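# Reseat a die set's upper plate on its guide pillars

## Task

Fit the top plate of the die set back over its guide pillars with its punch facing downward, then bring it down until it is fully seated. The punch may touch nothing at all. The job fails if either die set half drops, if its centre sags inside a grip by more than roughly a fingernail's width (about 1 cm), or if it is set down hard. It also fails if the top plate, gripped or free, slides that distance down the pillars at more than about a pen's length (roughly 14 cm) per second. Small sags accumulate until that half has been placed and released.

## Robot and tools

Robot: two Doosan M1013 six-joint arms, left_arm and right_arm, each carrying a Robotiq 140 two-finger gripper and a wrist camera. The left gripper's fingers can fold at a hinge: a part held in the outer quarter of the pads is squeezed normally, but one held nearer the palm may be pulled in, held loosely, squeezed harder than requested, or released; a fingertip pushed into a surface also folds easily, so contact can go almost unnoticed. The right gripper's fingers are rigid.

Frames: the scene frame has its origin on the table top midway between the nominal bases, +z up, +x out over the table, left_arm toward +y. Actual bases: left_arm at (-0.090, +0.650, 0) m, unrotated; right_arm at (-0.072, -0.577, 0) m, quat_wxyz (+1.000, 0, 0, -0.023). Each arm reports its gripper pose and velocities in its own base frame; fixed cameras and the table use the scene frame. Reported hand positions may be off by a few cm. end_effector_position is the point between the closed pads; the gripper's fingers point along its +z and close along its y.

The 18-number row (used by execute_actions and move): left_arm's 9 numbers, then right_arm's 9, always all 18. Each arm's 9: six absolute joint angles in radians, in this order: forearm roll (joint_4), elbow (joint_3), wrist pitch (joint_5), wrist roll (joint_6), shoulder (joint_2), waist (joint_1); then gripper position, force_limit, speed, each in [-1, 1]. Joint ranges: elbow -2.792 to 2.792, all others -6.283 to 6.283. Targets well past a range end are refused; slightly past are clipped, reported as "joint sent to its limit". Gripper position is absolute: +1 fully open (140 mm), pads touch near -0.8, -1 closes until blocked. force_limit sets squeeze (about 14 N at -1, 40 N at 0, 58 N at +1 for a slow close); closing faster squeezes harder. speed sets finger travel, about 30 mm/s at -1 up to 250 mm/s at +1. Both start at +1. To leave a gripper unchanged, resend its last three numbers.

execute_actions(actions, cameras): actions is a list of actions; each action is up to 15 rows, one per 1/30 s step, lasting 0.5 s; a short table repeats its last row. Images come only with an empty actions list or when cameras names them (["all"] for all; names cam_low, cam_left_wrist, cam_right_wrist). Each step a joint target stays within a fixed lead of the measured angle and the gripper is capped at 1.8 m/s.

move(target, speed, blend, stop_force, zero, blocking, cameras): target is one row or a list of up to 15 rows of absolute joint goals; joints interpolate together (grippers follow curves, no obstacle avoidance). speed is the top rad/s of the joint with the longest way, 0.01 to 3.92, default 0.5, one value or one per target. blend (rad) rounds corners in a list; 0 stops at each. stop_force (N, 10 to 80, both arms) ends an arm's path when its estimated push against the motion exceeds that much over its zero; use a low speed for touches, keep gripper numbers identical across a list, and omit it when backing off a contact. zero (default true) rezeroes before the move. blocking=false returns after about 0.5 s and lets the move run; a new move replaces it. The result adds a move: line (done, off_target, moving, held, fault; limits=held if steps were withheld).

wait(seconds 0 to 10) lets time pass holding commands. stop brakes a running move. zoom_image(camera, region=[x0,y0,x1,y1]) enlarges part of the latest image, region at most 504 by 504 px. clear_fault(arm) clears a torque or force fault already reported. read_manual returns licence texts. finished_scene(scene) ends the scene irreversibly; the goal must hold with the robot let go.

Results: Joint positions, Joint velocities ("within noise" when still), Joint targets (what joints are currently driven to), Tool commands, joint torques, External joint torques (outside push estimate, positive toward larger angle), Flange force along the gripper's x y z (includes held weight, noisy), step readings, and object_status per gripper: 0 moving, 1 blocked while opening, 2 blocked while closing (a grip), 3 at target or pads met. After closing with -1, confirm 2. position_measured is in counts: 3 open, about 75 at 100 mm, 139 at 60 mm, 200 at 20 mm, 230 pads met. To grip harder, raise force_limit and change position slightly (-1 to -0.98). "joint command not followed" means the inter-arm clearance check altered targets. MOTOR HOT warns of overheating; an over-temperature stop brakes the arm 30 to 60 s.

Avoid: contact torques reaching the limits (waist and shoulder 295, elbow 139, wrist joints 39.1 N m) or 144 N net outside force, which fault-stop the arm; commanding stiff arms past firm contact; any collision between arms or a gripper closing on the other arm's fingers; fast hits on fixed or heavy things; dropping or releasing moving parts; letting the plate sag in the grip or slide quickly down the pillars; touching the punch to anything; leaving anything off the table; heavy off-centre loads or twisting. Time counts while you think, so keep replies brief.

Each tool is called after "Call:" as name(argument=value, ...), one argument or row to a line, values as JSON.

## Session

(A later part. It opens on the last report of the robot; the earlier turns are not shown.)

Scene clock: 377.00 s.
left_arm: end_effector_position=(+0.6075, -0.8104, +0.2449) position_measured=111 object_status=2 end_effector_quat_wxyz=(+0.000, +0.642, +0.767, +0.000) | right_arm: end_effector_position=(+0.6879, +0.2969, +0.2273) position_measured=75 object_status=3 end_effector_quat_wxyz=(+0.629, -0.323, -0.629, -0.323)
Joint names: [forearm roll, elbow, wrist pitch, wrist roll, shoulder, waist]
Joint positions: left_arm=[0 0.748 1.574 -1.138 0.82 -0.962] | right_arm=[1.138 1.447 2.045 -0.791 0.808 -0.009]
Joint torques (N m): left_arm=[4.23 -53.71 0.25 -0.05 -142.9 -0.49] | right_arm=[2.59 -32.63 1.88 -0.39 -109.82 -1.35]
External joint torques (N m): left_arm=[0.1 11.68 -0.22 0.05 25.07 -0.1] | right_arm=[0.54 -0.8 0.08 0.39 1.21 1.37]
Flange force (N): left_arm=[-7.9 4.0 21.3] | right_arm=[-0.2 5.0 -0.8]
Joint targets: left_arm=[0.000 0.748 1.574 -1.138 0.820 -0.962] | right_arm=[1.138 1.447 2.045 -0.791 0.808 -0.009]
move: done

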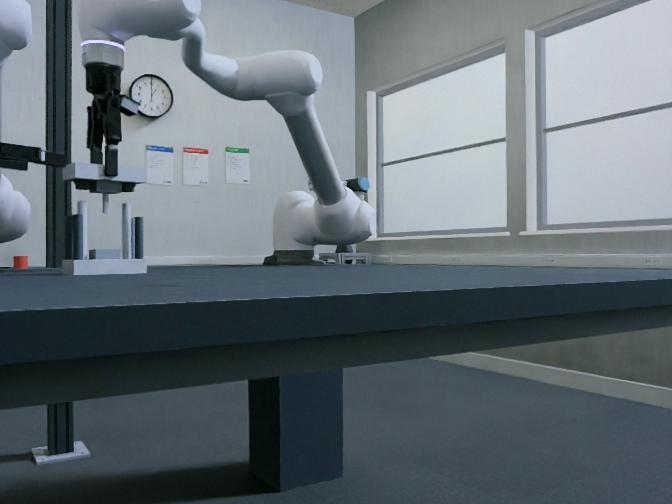

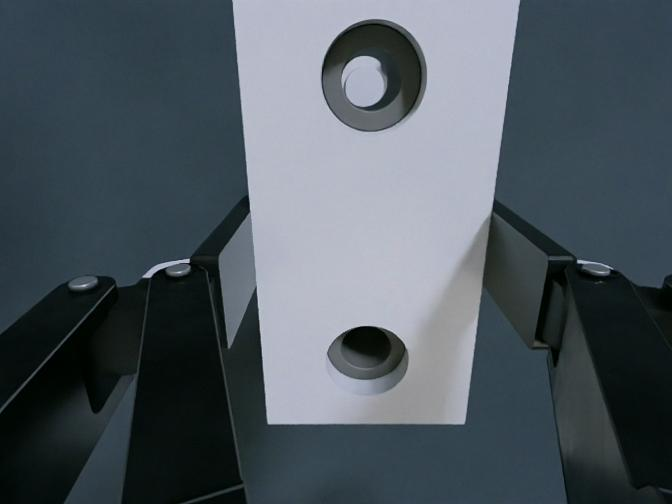

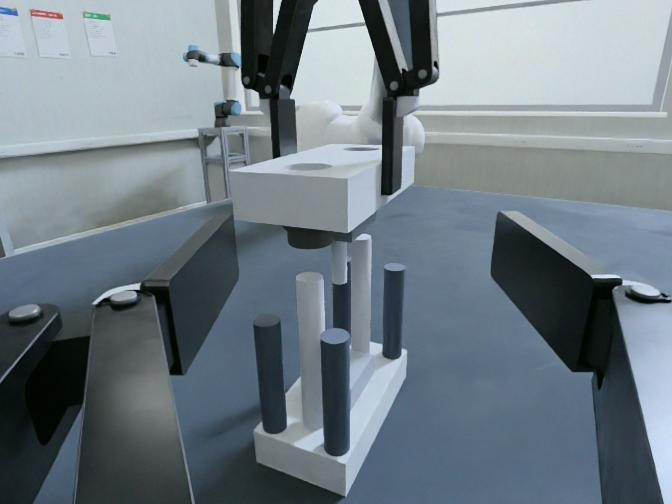

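Call:
move(
  target=[0,0.7605,1.5555,-1.1182,0.8256,-0.9622,-1,1,-1,1.1380,1.4470,2.0453,-0.7908,0.8082,-0.0089,0.43,1,-1],
  speed=0.05,
  cameras=["all"],
)

Call:
zoom_image(
  camera="cam_left_wrist",
  region=[310, 10, 440, 140],
)

Call:
zoom_image(
  camera="cam_right_wrist",
  region=[270, 200, 400, 320],
)

Call:
zoom_image(
  camera="cam_low",
  region=[50, 130, 160, 280],
)

Scene clock: 401.93 s.
left_arm: end_effector_position=(+0.6084, -0.8127, +0.2318) position_measured=111 object_status=2 end_effector_quat_wxyz=(+0.000, +0.650, +0.760, +0.000) | right_arm: end_effector_position=(+0.6879, +0.2969, +0.2273) position_measured=75 object_status=3 end_effector_quat_wxyz=(+0.629, -0.323, -0.629, -0.323)
Joint names: [forearm roll, elbow, wrist pitch, wrist roll, shoulder, waist]
Joint positions: left_arm=[0 0.761 1.556 -1.118 0.826 -0.962] | right_arm=[1.138 1.447 2.045 -0.791 0.808 -0.009]
Joint torques (N m): left_arm=[4.28 -54.09 0.34 -0.04 -144.08 -0.66] | right_arm=[2.69 -32.58 1.94 -0.22 -109.16 -1.28]
External joint torques (N m): left_arm=[0.07 11.82 -0.31 0.04 25.11 0.37] | right_arm=[0.44 -1.05 0.03 0.22 -0.08 1.57]
Flange force (N): left_arm=[-6.9 4.1 21.8] | right_arm=[0.9 4.0 0.0]
Joint targets: left_arm=[0.000 0.760 1.555 -1.118 0.826 -0.962] | right_arm=[1.138 1.447 2.045 -0.791 0.808 -0.009]
move: done

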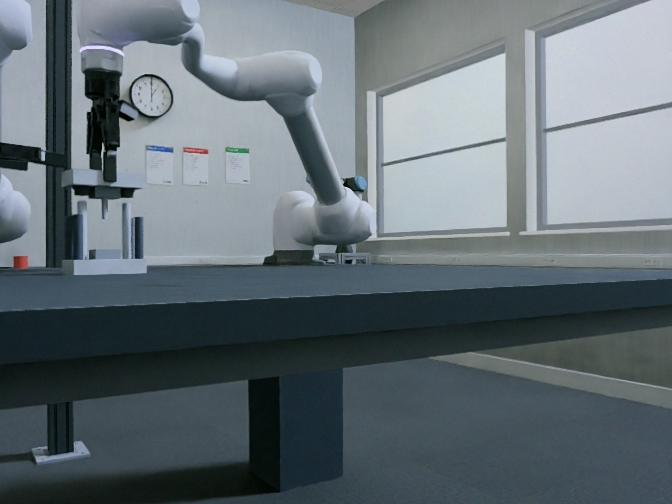

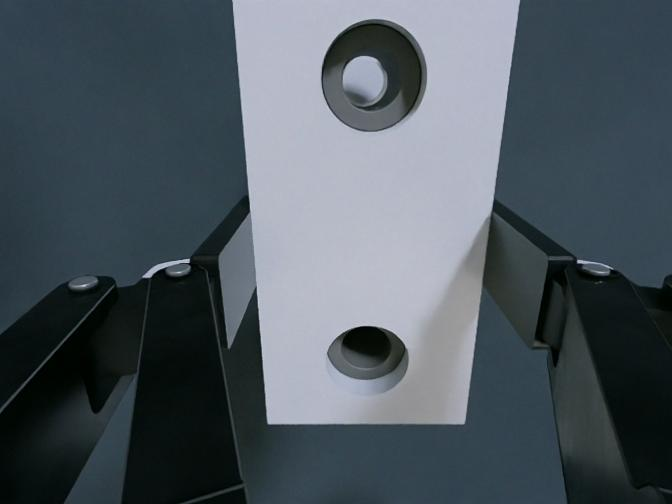

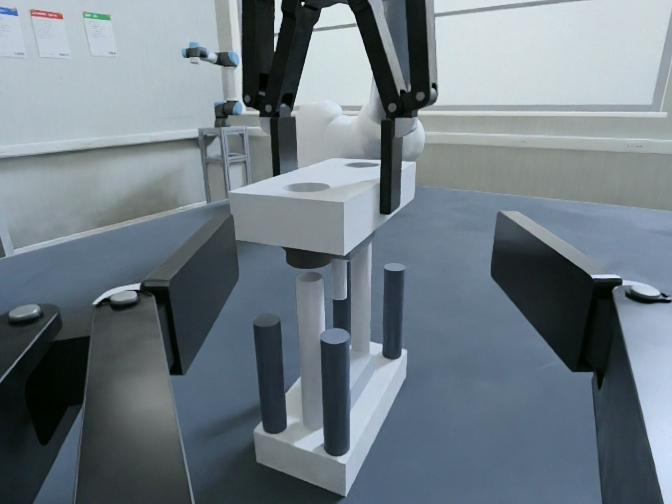

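Scaled by 3.877 from the camera's 672x504 image, which has a finer 960x720 frame.

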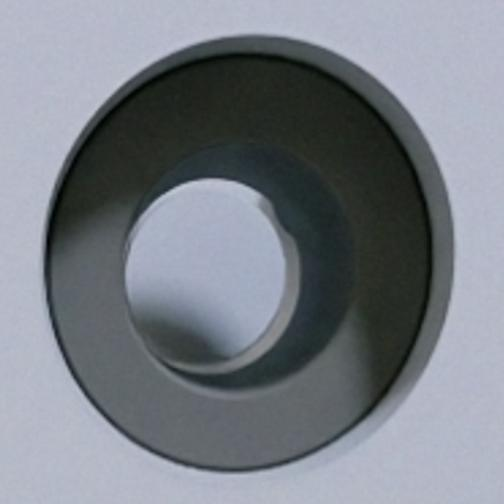

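Scaled by 3.877 from the camera's 672x504 image, which has a finer 960x720 frame.

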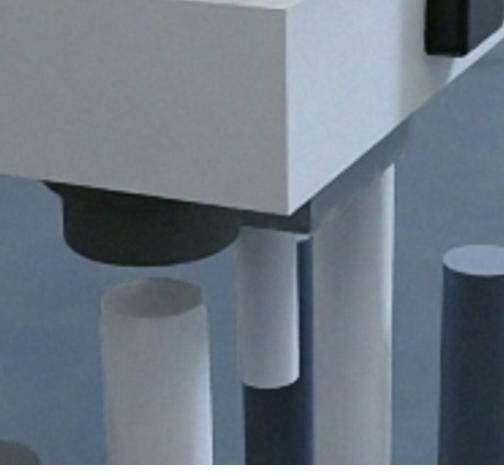

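Scaled by 3.360 from the camera's 672x504 image, which has a finer 960x720 frame.

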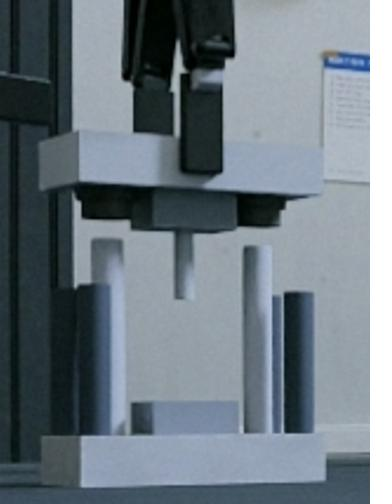

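Call:
move(
  target=[0,0.8118,1.5011,-1.1182,0.8287,-0.9622,-1,1,-1,1.1380,1.4470,2.0453,-0.7908,0.8082,-0.0089,0.43,1,-1],
  speed=0.03,
  stop_force=12,
  cameras=["all"],
)

Call:
zoom_image(
  camera="cam_left_wrist",
  region=[310, 10, 440, 140],
)

Call:
zoom_image(
  camera="cam_right_wrist",
  region=[270, 200, 400, 320],
)

Call:
zoom_image(
  camera="cam_low",
  region=[50, 170, 160, 280],
)

Scene clock: 431.33 s.
left_arm: end_effector_position=(+0.6085, -0.8129, +0.2105) position_measured=111 object_status=2 end_effector_quat_wxyz=(+0.000, +0.650, +0.760, +0.000) | right_arm: end_effector_position=(+0.6879, +0.2969, +0.2273) position_measured=75 object_status=3 end_effector_quat_wxyz=(+0.629, -0.323, -0.629, -0.323)
Joint names: [forearm roll, elbow, wrist pitch, wrist roll, shoulder, waist]
Joint positions: left_arm=[0 0.795 1.519 -1.118 0.828 -0.962] | right_arm=[1.138 1.447 2.045 -0.791 0.808 -0.009]
Joint torques (N m): left_arm=[4.5 -52.7 -3.13 -0.17 -135.03 -0.24] | right_arm=[2.64 -32.54 1.93 -0.26 -109.68 -0.73]
External joint torques (N m): left_arm=[-0.15 10.59 3.16 0.17 16.27 0.27] | right_arm=[0.48 -0.94 0.02 0.26 1.02 0.99]
Flange force (N): left_arm=[1.0 0.0 13.3] | right_arm=[-0.2 4.6 -1.1]
Joint targets: left_arm=[0.000 0.795 1.519 -1.118 0.828 -0.962] | right_arm=[1.138 1.447 2.045 -0.791 0.808 -0.009]
move: contact (left_arm); left_arm: the wrist pitch is farthest, 0.018 rad from its target

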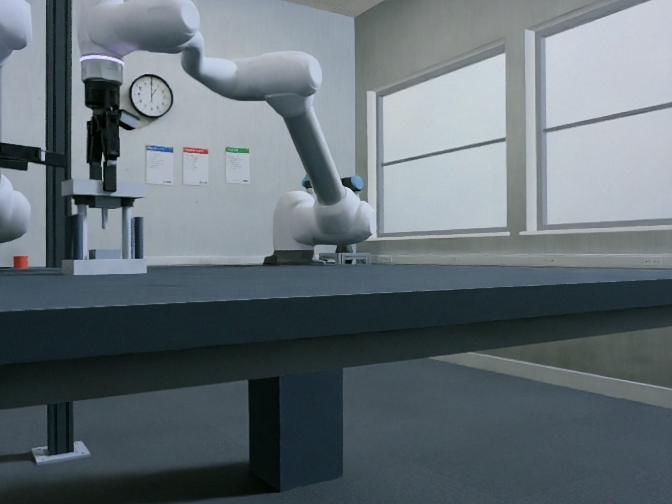

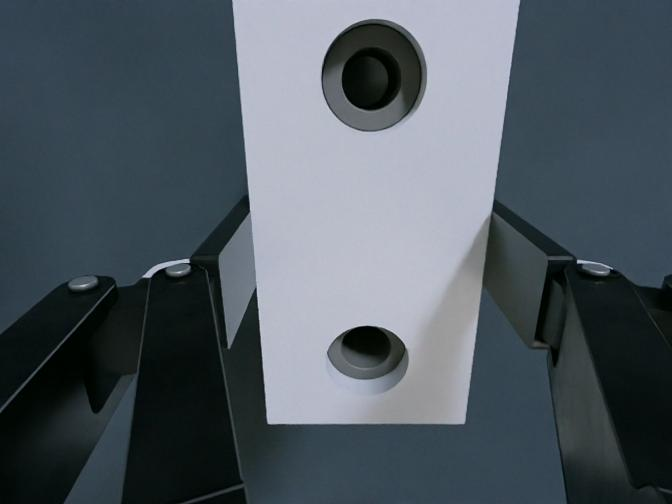

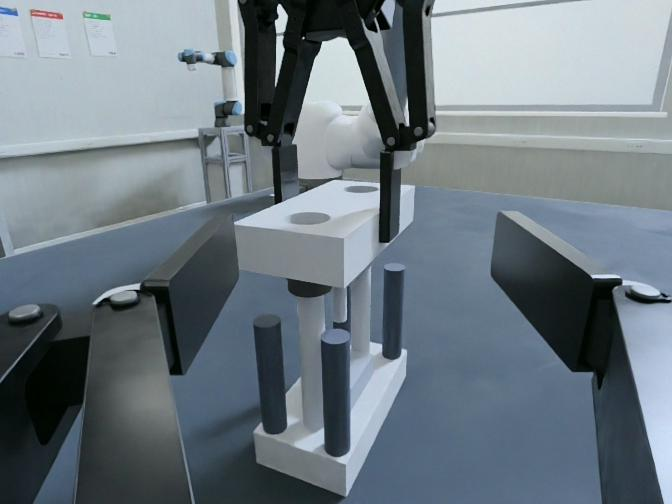

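Scaled by 3.877 from the camera's 672x504 image, which has a finer 960x720 frame.

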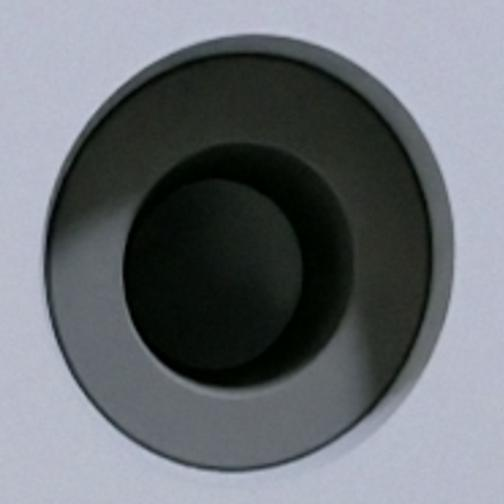

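Scaled by 3.877 from the camera's 672x504 image, which has a finer 960x720 frame.

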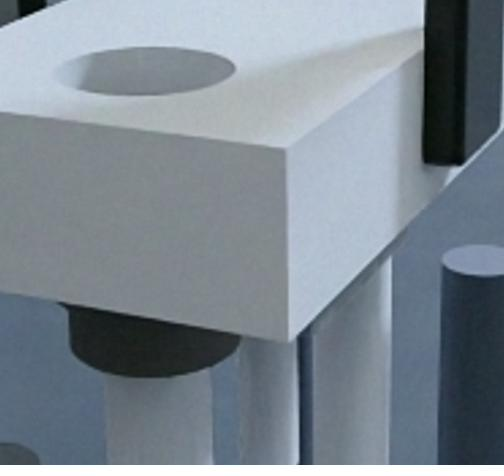

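Scaled by 4.582 from the camera's 672x504 image, which has a finer 960x720 frame.

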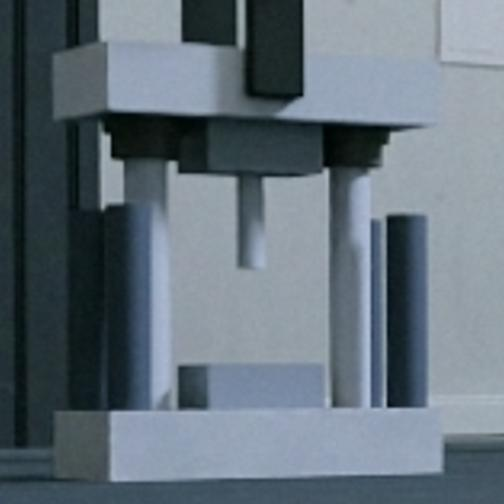

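Call:
move(
  target=[0,0.7949,1.5208,-1.1183,0.8259,-0.9623,-1,1,-1,1.1380,1.4470,2.0453,-0.7908,0.8082,-0.0089,0.43,1,-1],
  speed=0.03,
  cameras=[],
)

Call:
move(
  target=[0,0.8143,1.4999,-1.1183,0.8274,-0.9623,-1,1,-1,1.1380,1.4470,2.0453,-0.7908,0.8082,-0.0089,0.43,1,-1],
  speed=0.02,
  stop_force=15,
  cameras=["cam_low","cam_right_wrist"],
)

Call:
zoom_image(
  camera="cam_right_wrist",
  region=[220, 160, 440, 320],
)

Call:
zoom_image(
  camera="cam_low",
  region=[50, 170, 160, 280],
)

Scene clock: 449.47 s.
left_arm: end_effector_position=(+0.6080, -0.8124, +0.2124) position_measured=111 object_status=2 end_effector_quat_wxyz=(+0.000, +0.650, +0.760, +0.000) | right_arm: end_effector_position=(+0.6879, +0.2969, +0.2273) position_measured=75 object_status=3 end_effector_quat_wxyz=(+0.629, -0.323, -0.629, -0.323)
Joint names: [forearm roll, elbow, wrist pitch, wrist roll, shoulder, waist]
Joint positions: left_arm=[0 0.795 1.521 -1.118 0.826 -0.962] | right_arm=[1.138 1.447 2.045 -0.791 0.808 -0.009]
Joint torques (N m): left_arm=[4.05 -51.27 2.94 -0.08 -144.7 -0.84] | right_arm=[2.69 -32.92 1.89 -0.36 -110.32 -0.34]
External joint torques (N m): left_arm=[0.33 8.98 -2.91 0.08 25.56 0.79] | right_arm=[0.46 -0.43 0.07 0.36 2.17 -0.41]
Flange force (N): left_arm=[-13.3 8.0 22.1] | right_arm=[-1.4 3.9 -2.5]
Joint targets: left_arm=[0.000 0.795 1.521 -1.118 0.826 -0.962] | right_arm=[1.138 1.447 2.045 -0.791 0.808 -0.009]
move: done
No camera images: "cameras" was empty.

Scene clock: 450.30 s.
left_arm: end_effector_position=(+0.6080, -0.8123, +0.2094) position_measured=111 object_status=2 end_effector_quat_wxyz=(+0.000, +0.650, +0.760, +0.000) | right_arm: end_effector_position=(+0.6879, +0.2969, +0.2273) position_measured=75 object_status=3 end_effector_quat_wxyz=(+0.629, -0.323, -0.629, -0.323)
Joint names: [forearm roll, elbow, wrist pitch, wrist roll, shoulder, waist]
Joint positions: left_arm=[0 0.8 1.515 -1.118 0.826 -0.962] | right_arm=[1.138 1.447 2.045 -0.791 0.808 -0.009]
Joint torques (N m): left_arm=[3.87 -45.58 0.68 -0.05 -129.48 -1.28] | right_arm=[2.62 -32.66 1.97 -0.27 -109.59 -1.34]
External joint torques (N m): left_arm=[0.45 3.8 -0.65 0.05 11.84 1.17] | right_arm=[0.53 -0.95 0.01 0.27 0.35 1.16]
Flange force (N): left_arm=[-8.2 5.7 8.5] | right_arm=[0.5 4.1 -0.4]
Joint targets: left_arm=[0.000 0.800 1.515 -1.118 0.826 -0.962] | right_arm=[1.138 1.447 2.045 -0.791 0.808 -0.009]
move: contact (left_arm); left_arm: the wrist pitch is farthest, 0.015 rad from its target
Images, in order (width x height): cam_low 672x504, cam_right_wrist 672x504.

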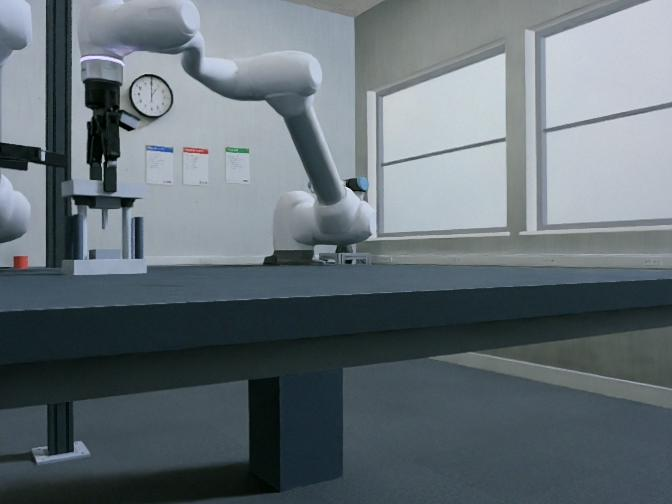

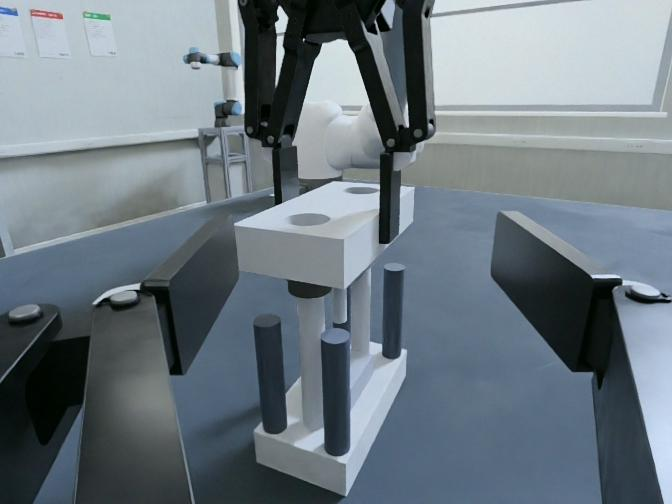

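Scaled by 2.291 from the camera's 672x504 image, which has a finer 960x720 frame.

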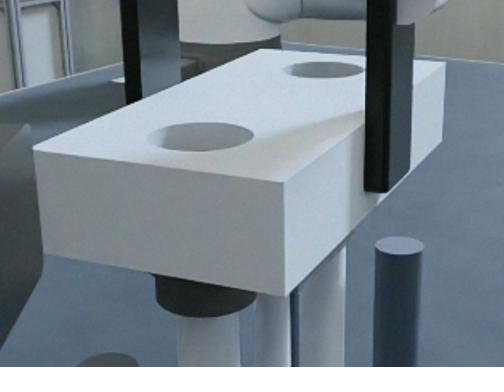

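Scaled by 4.582 from the camera's 672x504 image, which has a finer 960x720 frame.

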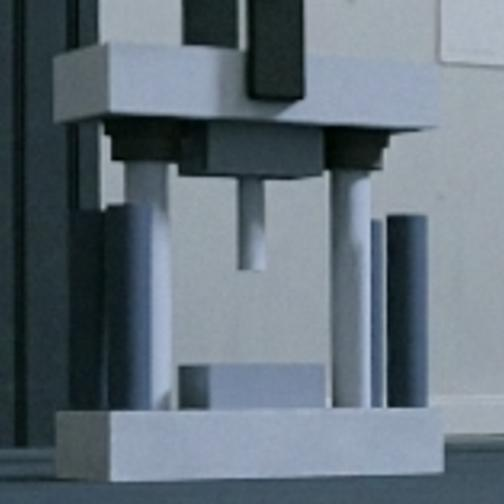

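Call:
move(
  target=[0,0.8363,1.4752,-1.1183,0.8301,-0.9623,-1,1,-1,1.1380,1.4470,2.0453,-0.7908,0.8082,-0.0089,0.43,1,-1],
  speed=0.02,
  stop_force=25,
  cameras=["cam_low"],
)

Call:
zoom_image(
  camera="cam_low",
  region=[50, 170, 160, 280],
)

Scene clock: 462.17 s.
left_arm: end_effector_position=(+0.6080, -0.8124, +0.2066) position_measured=111 object_status=2 end_effector_quat_wxyz=(+0.000, +0.650, +0.760, +0.000) | right_arm: end_effector_position=(+0.6879, +0.2969, +0.2273) position_measured=75 object_status=3 end_effector_quat_wxyz=(+0.629, -0.323, -0.629, -0.323)
Joint names: [forearm roll, elbow, wrist pitch, wrist roll, shoulder, waist]
Joint positions: left_arm=[0 0.805 1.51 -1.118 0.826 -0.962] | right_arm=[1.138 1.447 2.045 -0.791 0.808 -0.009]
Joint torques (N m): left_arm=[4.6 -37.03 -2.46 0 -107.25 0.15] | right_arm=[2.6 -32.68 1.99 -0.36 -109.87 -1.3]
External joint torques (N m): left_arm=[-0.27 -5.08 2.49 0 -11.42 -0.81] | right_arm=[0.54 -0.7 -0.03 0.36 1.67 0.64]
Flange force (N): left_arm=[-0.1 -0.9 -13.6] | right_arm=[-0.8 4.7 -1.5]
Joint targets: left_arm=[0.000 0.805 1.510 -1.118 0.826 -0.962] | right_arm=[1.138 1.447 2.045 -0.791 0.808 -0.009]
move: contact (left_arm); left_arm: the wrist pitch is farthest, 0.035 rad from its target
Images, in order (width x height): cam_low 672x504.

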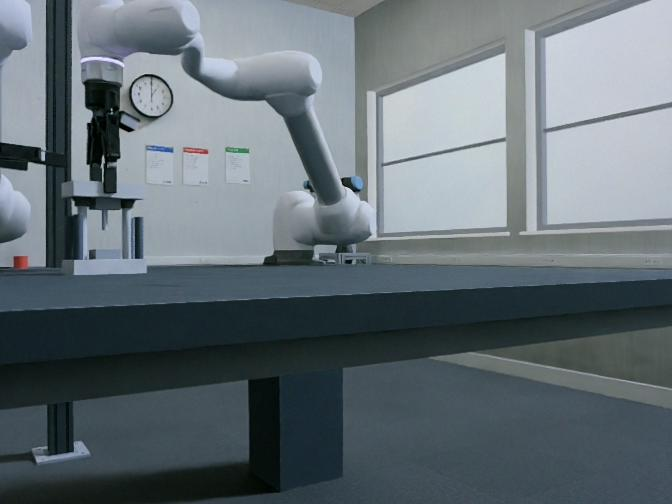

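Scaled by 4.582 from the camera's 672x504 image, which has a finer 960x720 frame.

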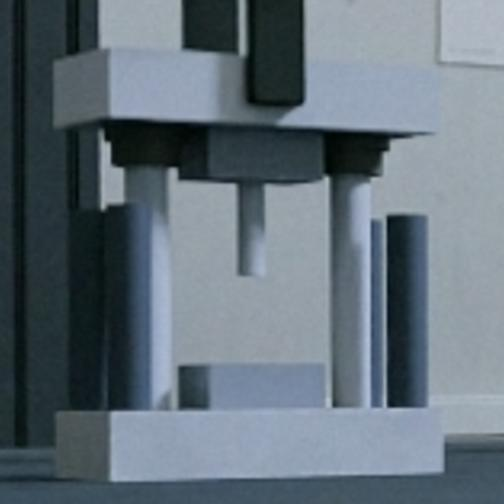

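Call:
move(
  target=[0,0.8050,1.5107,-1.1185,0.8259,-0.9625,-1,1,-1,1.1380,1.4470,2.0453,-0.7908,0.8082,-0.0089,0.43,1,-1],
  speed=0.02,
  cameras=[],
)

Call:
move(
  target=[0,0.8380,1.4744,-1.1185,0.8292,-0.9625,-1,1,-1,1.1380,1.4470,2.0453,-0.7908,0.8082,-0.0089,0.43,1,-1],
  speed=0.02,
  stop_force=30,
  cameras=["cam_low"],
)

Scene clock: 474.37 s.
left_arm: end_effector_position=(+0.6077, -0.8122, +0.2066) position_measured=111 object_status=2 end_effector_quat_wxyz=(+0.000, +0.650, +0.760, +0.000) | right_arm: end_effector_position=(+0.6879, +0.2969, +0.2273) position_measured=75 object_status=3 end_effector_quat_wxyz=(+0.629, -0.323, -0.629, -0.323)
Joint names: [forearm roll, elbow, wrist pitch, wrist roll, shoulder, waist]
Joint positions: left_arm=[0 0.805 1.511 -1.119 0.826 -0.962] | right_arm=[1.138 1.447 2.045 -0.791 0.808 -0.009]
Joint torques (N m): left_arm=[1.93 -33.3 2.62 -0.04 -111.11 -6.24] | right_arm=[2.69 -32.56 1.95 -0.37 -109.44 -1.46]
External joint torques (N m): left_arm=[2.4 -8.75 -2.59 0.04 -7.33 5.74] | right_arm=[0.44 -0.86 0.01 0.37 0.92 1.45]
Flange force (N): left_arm=[-10.2 11.9 -10.2] | right_arm=[0.0 4.7 -0.5]
Joint targets: left_arm=[0.000 0.805 1.511 -1.119 0.826 -0.963] | right_arm=[1.138 1.447 2.045 -0.791 0.808 -0.009]
move: done
No camera images: "cameras" was empty.

Scene clock: 476.77 s.
left_arm: end_effector_position=(+0.6076, -0.8121, +0.1849) position_measured=111 object_status=2 end_effector_quat_wxyz=(+0.000, +0.650, +0.760, +0.000) | right_arm: end_effector_position=(+0.6879, +0.2969, +0.2273) position_measured=75 object_status=3 end_effector_quat_wxyz=(+0.629, -0.323, -0.629, -0.323)
Joint names: [forearm roll, elbow, wrist pitch, wrist roll, shoulder, waist]
Joint positions: left_arm=[0 0.838 1.474 -1.119 0.829 -0.963] | right_arm=[1.138 1.447 2.045 -0.791 0.808 -0.009]
Joint torques (N m): left_arm=[0.65 -30.52 6.2 -0.11 -111.74 -4.33] | right_arm=[2.72 -32.69 1.83 -0.39 -109.59 -1.91]
External joint torques (N m): left_arm=[3.65 -11.34 -6.17 0.11 -6.64 3.69] | right_arm=[0.4 -0.58 0.12 0.39 1.5 1.79]
Flange force (N): left_arm=[-15.5 12.4 -7.4] | right_arm=[-0.6 4.9 -0.4]
Joint targets: left_arm=[0.000 0.838 1.474 -1.119 0.829 -0.963] | right_arm=[1.138 1.447 2.045 -0.791 0.808 -0.009]
move: done
Images, in order (width x height): cam_low 672x504.

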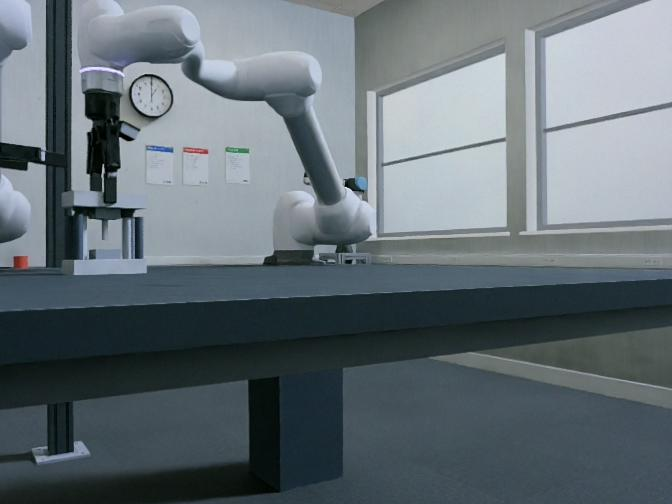

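Call:
move(
  target=[0,0.8599,1.4478,-1.1184,0.8339,-0.9624,-1,1,-1,1.1380,1.4470,2.0453,-0.7908,0.8082,-0.0089,0.43,1,-1],
  speed=0.02,
  stop_force=30,
  cameras=[],
)

Call:
move(
  target=[0,0.8829,1.4196,-1.1184,0.8391,-0.9624,-1,1,-1,1.1380,1.4470,2.0453,-0.7908,0.8082,-0.0089,0.43,1,-1],
  speed=0.013,
  stop_force=25,
  cameras=["cam_low","cam_right_wrist"],
)

Call:
zoom_image(
  camera="cam_low",
  region=[50, 170, 160, 280],
)

Call:
zoom_image(
  camera="cam_right_wrist",
  region=[220, 180, 440, 420],
)

Scene clock: 497.50 s.
left_arm: end_effector_position=(+0.6078, -0.8123, +0.1680) position_measured=111 object_status=2 end_effector_quat_wxyz=(+0.000, +0.650, +0.760, +0.000) | right_arm: end_effector_position=(+0.6879, +0.2969, +0.2273) position_measured=75 object_status=3 end_effector_quat_wxyz=(+0.629, -0.323, -0.629, -0.323)
Joint names: [forearm roll, elbow, wrist pitch, wrist roll, shoulder, waist]
Joint positions: left_arm=[0 0.86 1.448 -1.118 0.834 -0.962] | right_arm=[1.138 1.447 2.045 -0.791 0.808 -0.009]
Joint torques (N m): left_arm=[1.3 -41.78 2.87 -0.18 -126.07 -4.66] | right_arm=[2.63 -32.87 1.97 -0.27 -109.73 -1.57]
External joint torques (N m): left_arm=[3.02 -0.05 -2.84 0.18 7.14 4.82] | right_arm=[0.52 -0.75 0 0.27 0.51 1.36]
Flange force (N): left_arm=[-7.0 9.3 6.3] | right_arm=[0.3 3.9 -0.1]
Joint targets: left_arm=[0.000 0.860 1.448 -1.118 0.834 -0.962] | right_arm=[1.138 1.447 2.045 -0.791 0.808 -0.009]
move: done
No camera images: "cameras" was empty.

Scene clock: 498.33 s.
left_arm: end_effector_position=(+0.6079, -0.8123, +0.1660) position_measured=111 object_status=2 end_effector_quat_wxyz=(+0.000, +0.650, +0.760, +0.000) | right_arm: end_effector_position=(+0.6879, +0.2969, +0.2273) position_measured=75 object_status=3 end_effector_quat_wxyz=(+0.629, -0.323, -0.629, -0.323)
Joint names: [forearm roll, elbow, wrist pitch, wrist roll, shoulder, waist]
Joint positions: left_arm=[0 0.863 1.444 -1.118 0.834 -0.962] | right_arm=[1.138 1.447 2.045 -0.791 0.808 -0.009]
Joint torques (N m): left_arm=[1.94 -26.55 -0.98 -0.25 -90.02 -2.8] | right_arm=[2.68 -32.68 1.82 -0.33 -109.76 -1.06]
External joint torques (N m): left_arm=[2.39 -15.24 1.01 0.25 -28.79 3] | right_arm=[0.44 -0.73 0.14 0.33 1.23 1.2]
Flange force (N): left_arm=[1.6 2.8 -29.3] | right_arm=[-0.4 4.5 -0.9]
Joint targets: left_arm=[0.000 0.863 1.444 -1.118 0.834 -0.962] | right_arm=[1.138 1.447 2.045 -0.791 0.808 -0.009]
move: contact (left_arm); left_arm: the wrist pitch is farthest, 0.025 rad from its target
Images, in order (width x height): cam_low 672x504, cam_right_wrist 672x504.

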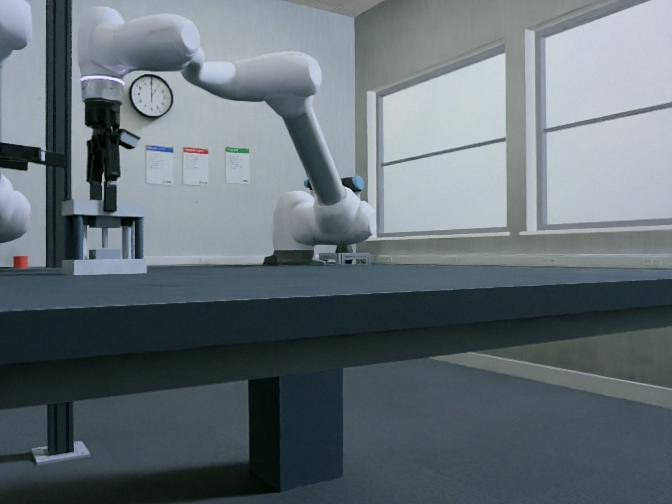

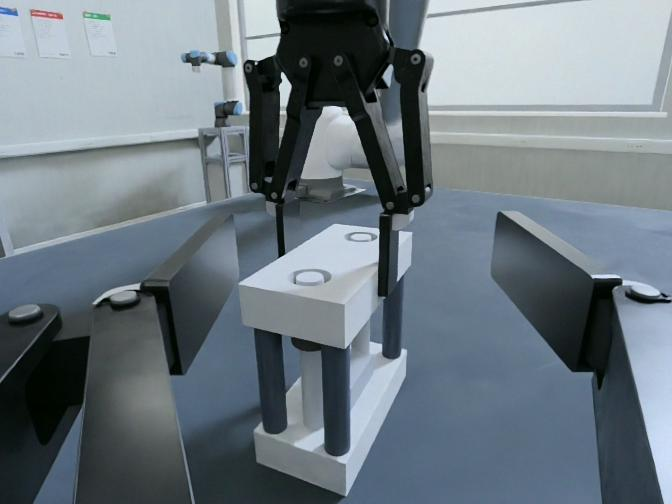

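Scaled by 4.582 from the camera's 672x504 image, which has a finer 960x720 frame.

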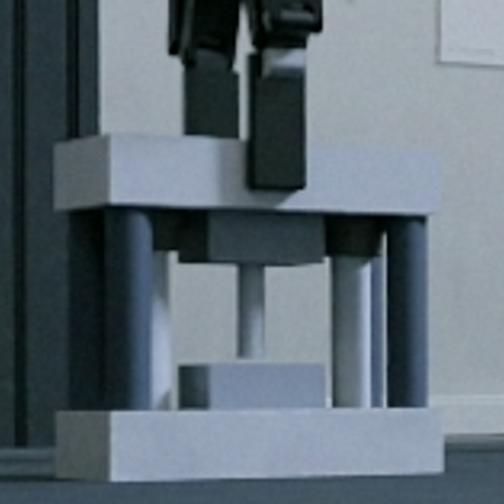

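Scaled by 2.100 from the camera's 672x504 image, which has a finer 960x720 frame.

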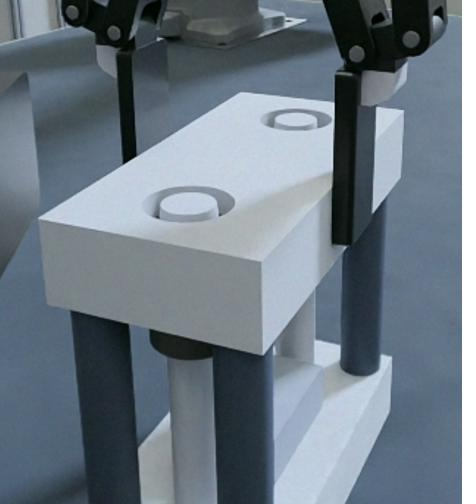

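Call:
move(
  target=[0,0.8829,1.4196,-1.1184,0.8391,-0.9624,-1,1,-1,1.1380,1.4470,2.0453,-0.7908,0.8082,-0.0089,0.43,1,-1],
  speed=0.013,
  stop_force=15,
  cameras=[],
)

Call:
zoom_image(
  camera="cam_right_wrist",
  region=[235, 300, 415, 400],
)

Call:
zoom_image(
  camera="cam_low",
  region=[60, 205, 150, 265],
)

Scene clock: 512.80 s.
left_arm: end_effector_position=(+0.6079, -0.8124, +0.1655) position_measured=111 object_status=2 end_effector_quat_wxyz=(+0.000, +0.650, +0.760, +0.000) | right_arm: end_effector_position=(+0.6879, +0.2969, +0.2273) position_measured=75 object_status=3 end_effector_quat_wxyz=(+0.629, -0.323, -0.629, -0.323)
Joint names: [forearm roll, elbow, wrist pitch, wrist roll, shoulder, waist]
Joint positions: left_arm=[0 0.863 1.443 -1.118 0.834 -0.962] | right_arm=[1.138 1.447 2.045 -0.791 0.808 -0.009]
Joint torques (N m): left_arm=[2.99 -17.57 -3.54 -0.28 -69.02 -1.77] | right_arm=[2.74 -32.9 1.86 -0.31 -110.03 -0.83]
External joint torques (N m): left_arm=[1.33 -24.23 3.57 0.28 -49.88 1.92] | right_arm=[0.38 -0.57 0.1 0.31 1.35 1.05]
Flange force (N): left_arm=[5.8 -0.6 -50.8] | right_arm=[-0.6 4.1 -0.9]
Joint targets: left_arm=[0.000 0.863 1.443 -1.118 0.834 -0.962] | right_arm=[1.138 1.447 2.045 -0.791 0.808 -0.009]
move: contact (left_arm); left_arm: the wrist pitch is farthest, 0.024 rad from its target
No camera images: "cameras" was empty.

Scaled by 2.800 from the camera's 672x504 image, which has a finer 960x720 frame.
This view is cut from an older image: the scene may have changed since it was taken.

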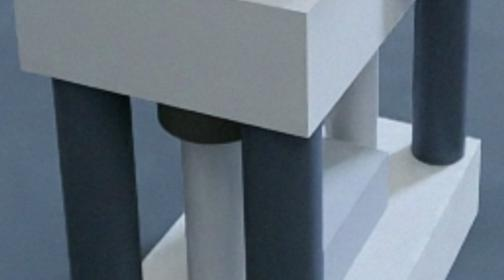

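Scaled by 5.600 from the camera's 672x504 image, which has a finer 960x720 frame.
This view is cut from an older image: the scene may have changed since it was taken.

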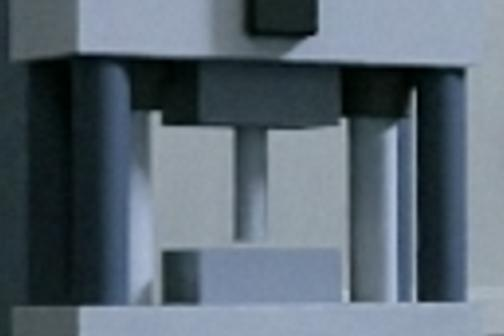

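Call:
execute_actions(
  actions=[],
  cameras=["cam_right_wrist","cam_low"],
)

Call:
zoom_image(
  camera="cam_low",
  region=[60, 205, 90, 225],
)

Call:
zoom_image(
  camera="cam_low",
  region=[120, 205, 150, 225],
)

Call:
zoom_image(
  camera="cam_right_wrist",
  region=[240, 310, 360, 370],
)

Call:
zoom_image(
  camera="cam_right_wrist",
  region=[370, 260, 420, 300],
)

Scene clock: 535.20 s.
left_arm: end_effector_position=(+0.6079, -0.8124, +0.1655) position_measured=111 object_status=2 end_effector_quat_wxyz=(+0.000, +0.650, +0.760, +0.000) | right_arm: end_effector_position=(+0.6879, +0.2969, +0.2273) position_measured=75 object_status=3 end_effector_quat_wxyz=(+0.629, -0.323, -0.629, -0.323)
Joint names: [forearm roll, elbow, wrist pitch, wrist roll, shoulder, waist]
Joint positions: left_arm=[0 0.863 1.443 -1.118 0.834 -0.962] | right_arm=[1.138 1.447 2.045 -0.791 0.808 -0.009]
Joint velocities: within noise
Joint torques (N m): left_arm=[3.01 -17.53 -3.51 -0.26 -68.92 -1.62] | right_arm=[2.7 -32.62 1.9 -0.32 -109.95 -1.44]
External joint torques (N m): left_arm=[1.31 -24.27 3.54 0.26 -49.98 1.7] | right_arm=[0.43 -0.77 0.06 0.32 1.56 1.22]
Flange force (N): left_arm=[5.8 -0.9 -50.9] | right_arm=[-0.8 5.0 -1.1]
Joint targets: left_arm=[0.000 0.863 1.443 -1.118 0.834 -0.962] | right_arm=[1.138 1.447 2.045 -0.791 0.808 -0.009]
Tool commands: left_gripper/position=-1.0 left_gripper/force_limit=+1.0 left_gripper/speed=-1.0 right_gripper/position=+0.43 right_gripper/force_limit=+1.0 right_gripper/speed=-1.0
Images, in order (width x height): cam_low 672x504, cam_right_wrist 672x504.

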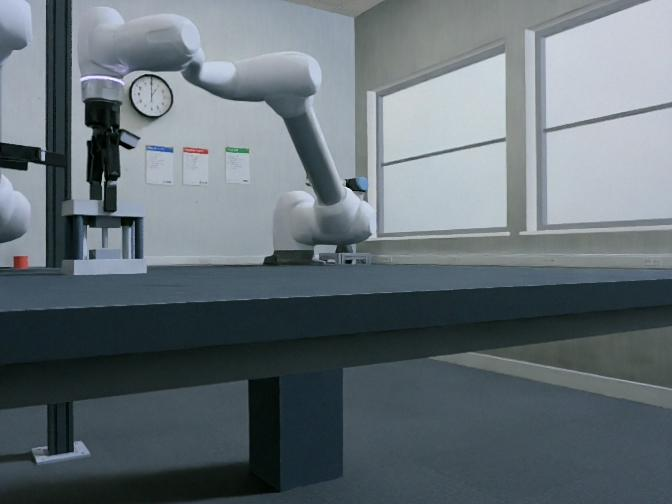

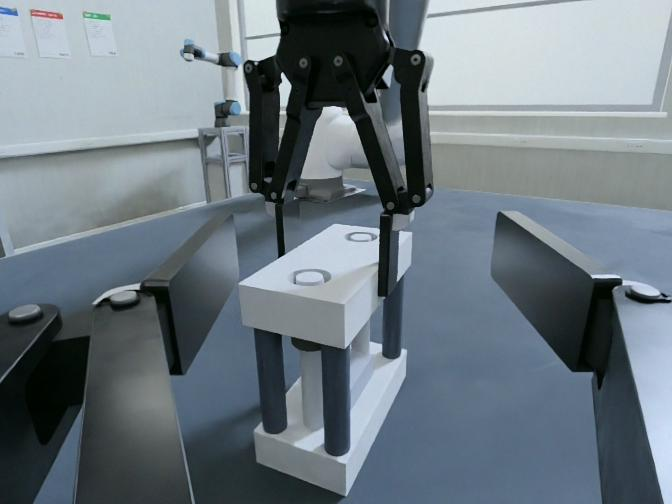

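Scaled by 16.800 from the camera's 672x504 image, which has a finer 960x720 frame.

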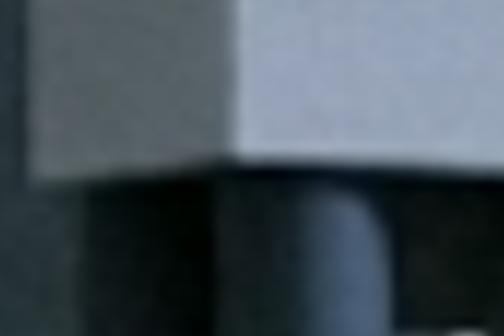

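Scaled by 16.800 from the camera's 672x504 image, which has a finer 960x720 frame.

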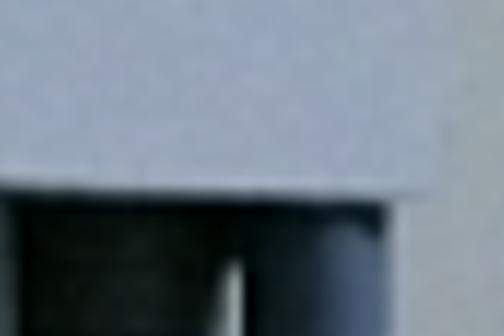

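Scaled by 4.200 from the camera's 672x504 image, which has a finer 960x720 frame.

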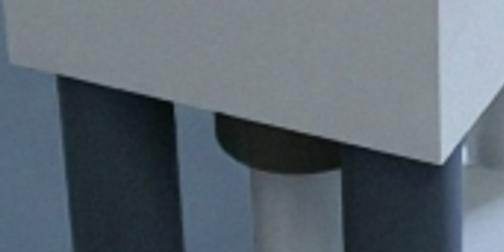

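Scaled by 10.080 from the camera's 672x504 image, which has a finer 960x720 frame.

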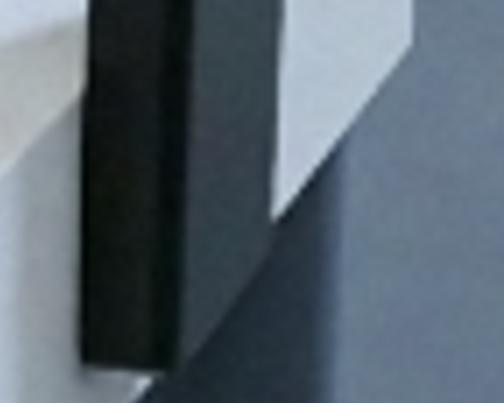

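Call:
move(
  target=[
    [0,0.8618,1.4455,-1.1184,0.8343,-0.9624,-1,1,-1,1.1380,1.4470,2.0453,-0.7908,0.8082,-0.0089,0.43,1,-1],
  ],
  speed=0.02,
  cameras=[],
)

Call:
move(
  target=[0,0.8618,1.4455,-1.1184,0.8343,-0.9624,0.43,1,-1,1.1380,1.4470,2.0453,-0.7908,0.8082,-0.0089,0.43,1,-1],
  speed=0.02,
  cameras=["cam_low","cam_right_wrist"],
)

Call:
zoom_image(
  camera="cam_low",
  region=[60, 195, 150, 275],
)

Call:
zoom_image(
  camera="cam_right_wrist",
  region=[220, 210, 440, 420],
)

Scene clock: 552.80 s.
left_arm: end_effector_position=(+0.6078, -0.8123, +0.1664) position_measured=111 object_status=2 end_effector_quat_wxyz=(+0.000, +0.650, +0.760, +0.000) | right_arm: end_effector_position=(+0.6879, +0.2969, +0.2273) position_measured=75 object_status=3 end_effector_quat_wxyz=(+0.629, -0.323, -0.629, -0.323)
Joint names: [forearm roll, elbow, wrist pitch, wrist roll, shoulder, waist]
Joint positions: left_arm=[0 0.862 1.445 -1.118 0.834 -0.962] | right_arm=[1.138 1.447 2.045 -0.791 0.808 -0.009]
Joint torques (N m): left_arm=[1.53 -41.66 0.81 -0.22 -121.94 -4.42] | right_arm=[2.75 -33 1.87 -0.3 -109.9 -0.77]
External joint torques (N m): left_arm=[2.77 -0.07 -0.78 0.22 3.31 4.01] | right_arm=[0.39 -0.4 0.09 0.3 1.53 0.43]
Flange force (N): left_arm=[-3.4 6.5 2.0] | right_arm=[-0.8 3.5 -1.3]
Joint targets: left_arm=[0.000 0.862 1.446 -1.118 0.834 -0.962] | right_arm=[1.138 1.447 2.045 -0.791 0.808 -0.009]
move: done
No camera images: "cameras" was empty.

Scene clock: 553.83 s.
left_arm: end_effector_position=(+0.6078, -0.8123, +0.1665) position_measured=75 object_status=0 end_effector_quat_wxyz=(+0.000, +0.650, +0.760, +0.000) | right_arm: end_effector_position=(+0.6879, +0.2969, +0.2273) position_measured=75 object_status=3 end_effector_quat_wxyz=(+0.629, -0.323, -0.629, -0.323)
Joint names: [forearm roll, elbow, wrist pitch, wrist roll, shoulder, waist]
Joint positions: left_arm=[0 0.862 1.446 -1.118 0.834 -0.962] | right_arm=[1.138 1.447 2.045 -0.791 0.808 -0.009]
Joint torques (N m): left_arm=[4.19 -43.11 0.18 -0.09 -125.19 -0.7] | right_arm=[2.67 -32.68 1.99 -0.34 -109.47 -0.2]
External joint torques (N m): left_arm=[0.11 1.15 -0.15 0.09 5.9 -0.04] | right_arm=[0.46 -0.7 -0.03 0.34 1 -0.03]
Flange force (N): left_arm=[-6.8 3.7 3.3] | right_arm=[-0.2 3.5 -1.7]
Joint targets: left_arm=[0.000 0.862 1.446 -1.118 0.834 -0.962] | right_arm=[1.138 1.447 2.045 -0.791 0.808 -0.009]
move: done
Images, in order (width x height): cam_low 672x504, cam_right_wrist 672x504.

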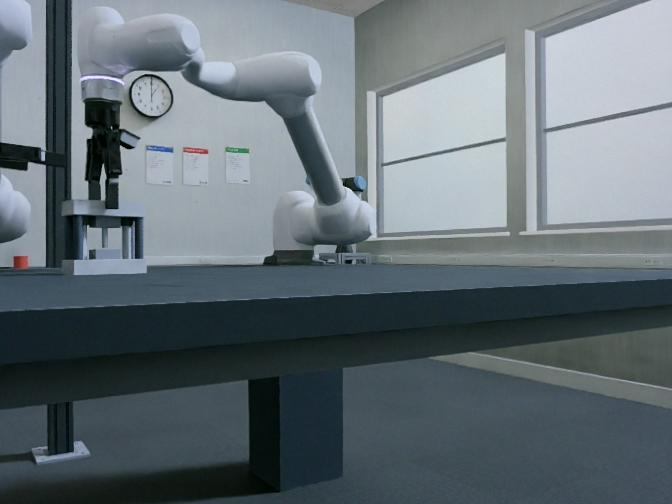

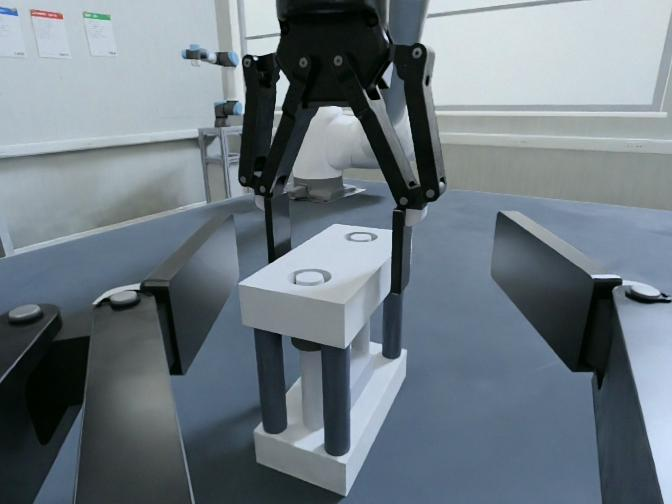

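Scaled by 5.600 from the camera's 672x504 image, which has a finer 960x720 frame.

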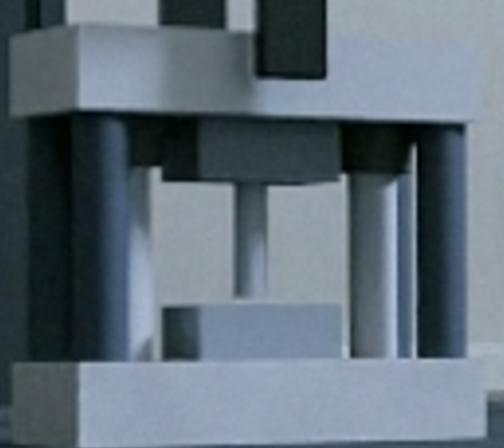

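Scaled by 2.291 from the camera's 672x504 image, which has a finer 960x720 frame.

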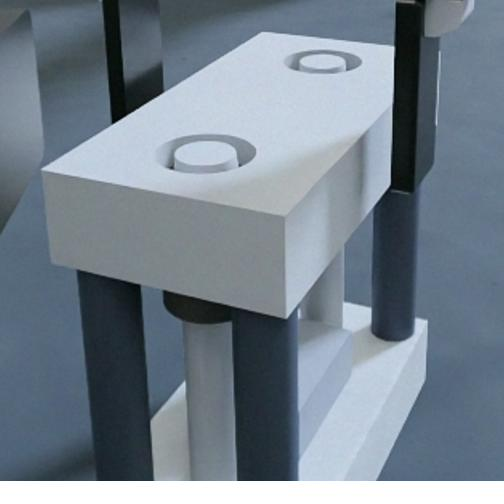

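Call:
move(
  target=[0,0.7949,1.5208,-1.1184,0.8259,-0.9624,0.43,1,-1,1.1380,1.4470,2.0453,-0.7908,0.8082,-0.0089,0.43,1,-1],
  speed=0.08,
  cameras=["cam_right_wrist"],
)

Call:
finished_scene(
  scene=2,
)

Scene clock: 564.40 s.
left_arm: end_effector_position=(+0.6079, -0.8124, +0.2124) position_measured=75 object_status=3 end_effector_quat_wxyz=(+0.000, +0.650, +0.760, +0.000) | right_arm: end_effector_position=(+0.6879, +0.2969, +0.2273) position_measured=75 object_status=3 end_effector_quat_wxyz=(+0.629, -0.323, -0.629, -0.323)
Joint names: [forearm roll, elbow, wrist pitch, wrist roll, shoulder, waist]
Joint positions: left_arm=[0 0.795 1.521 -1.118 0.826 -0.962] | right_arm=[1.138 1.447 2.045 -0.791 0.808 -0.009]
Joint torques (N m): left_arm=[4.2 -43.28 0.16 -0.07 -124.86 -0.77] | right_arm=[2.67 -32.6 1.89 -0.34 -109.75 -0.41]
External joint torques (N m): left_arm=[0.14 1.26 -0.13 0.07 6.48 1.09] | right_arm=[0.5 -1.04 0.08 0.33 0.7 -0.24]
Flange force (N): left_arm=[-7.6 5.3 3.0] | right_arm=[0.3 3.8 -2.2]
Joint targets: left_arm=[0.000 0.795 1.521 -1.118 0.826 -0.962] | right_arm=[1.138 1.447 2.045 -0.791 0.808 -0.009]
move: done
Images, in order (width x height): cam_right_wrist 672x504.

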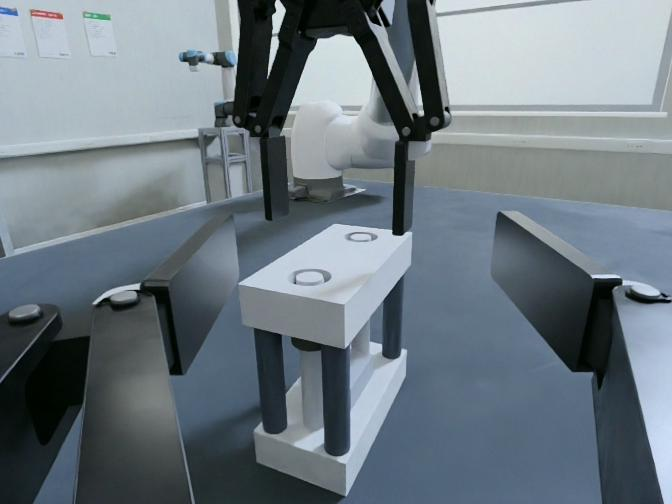

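The scene is finished: the task was done.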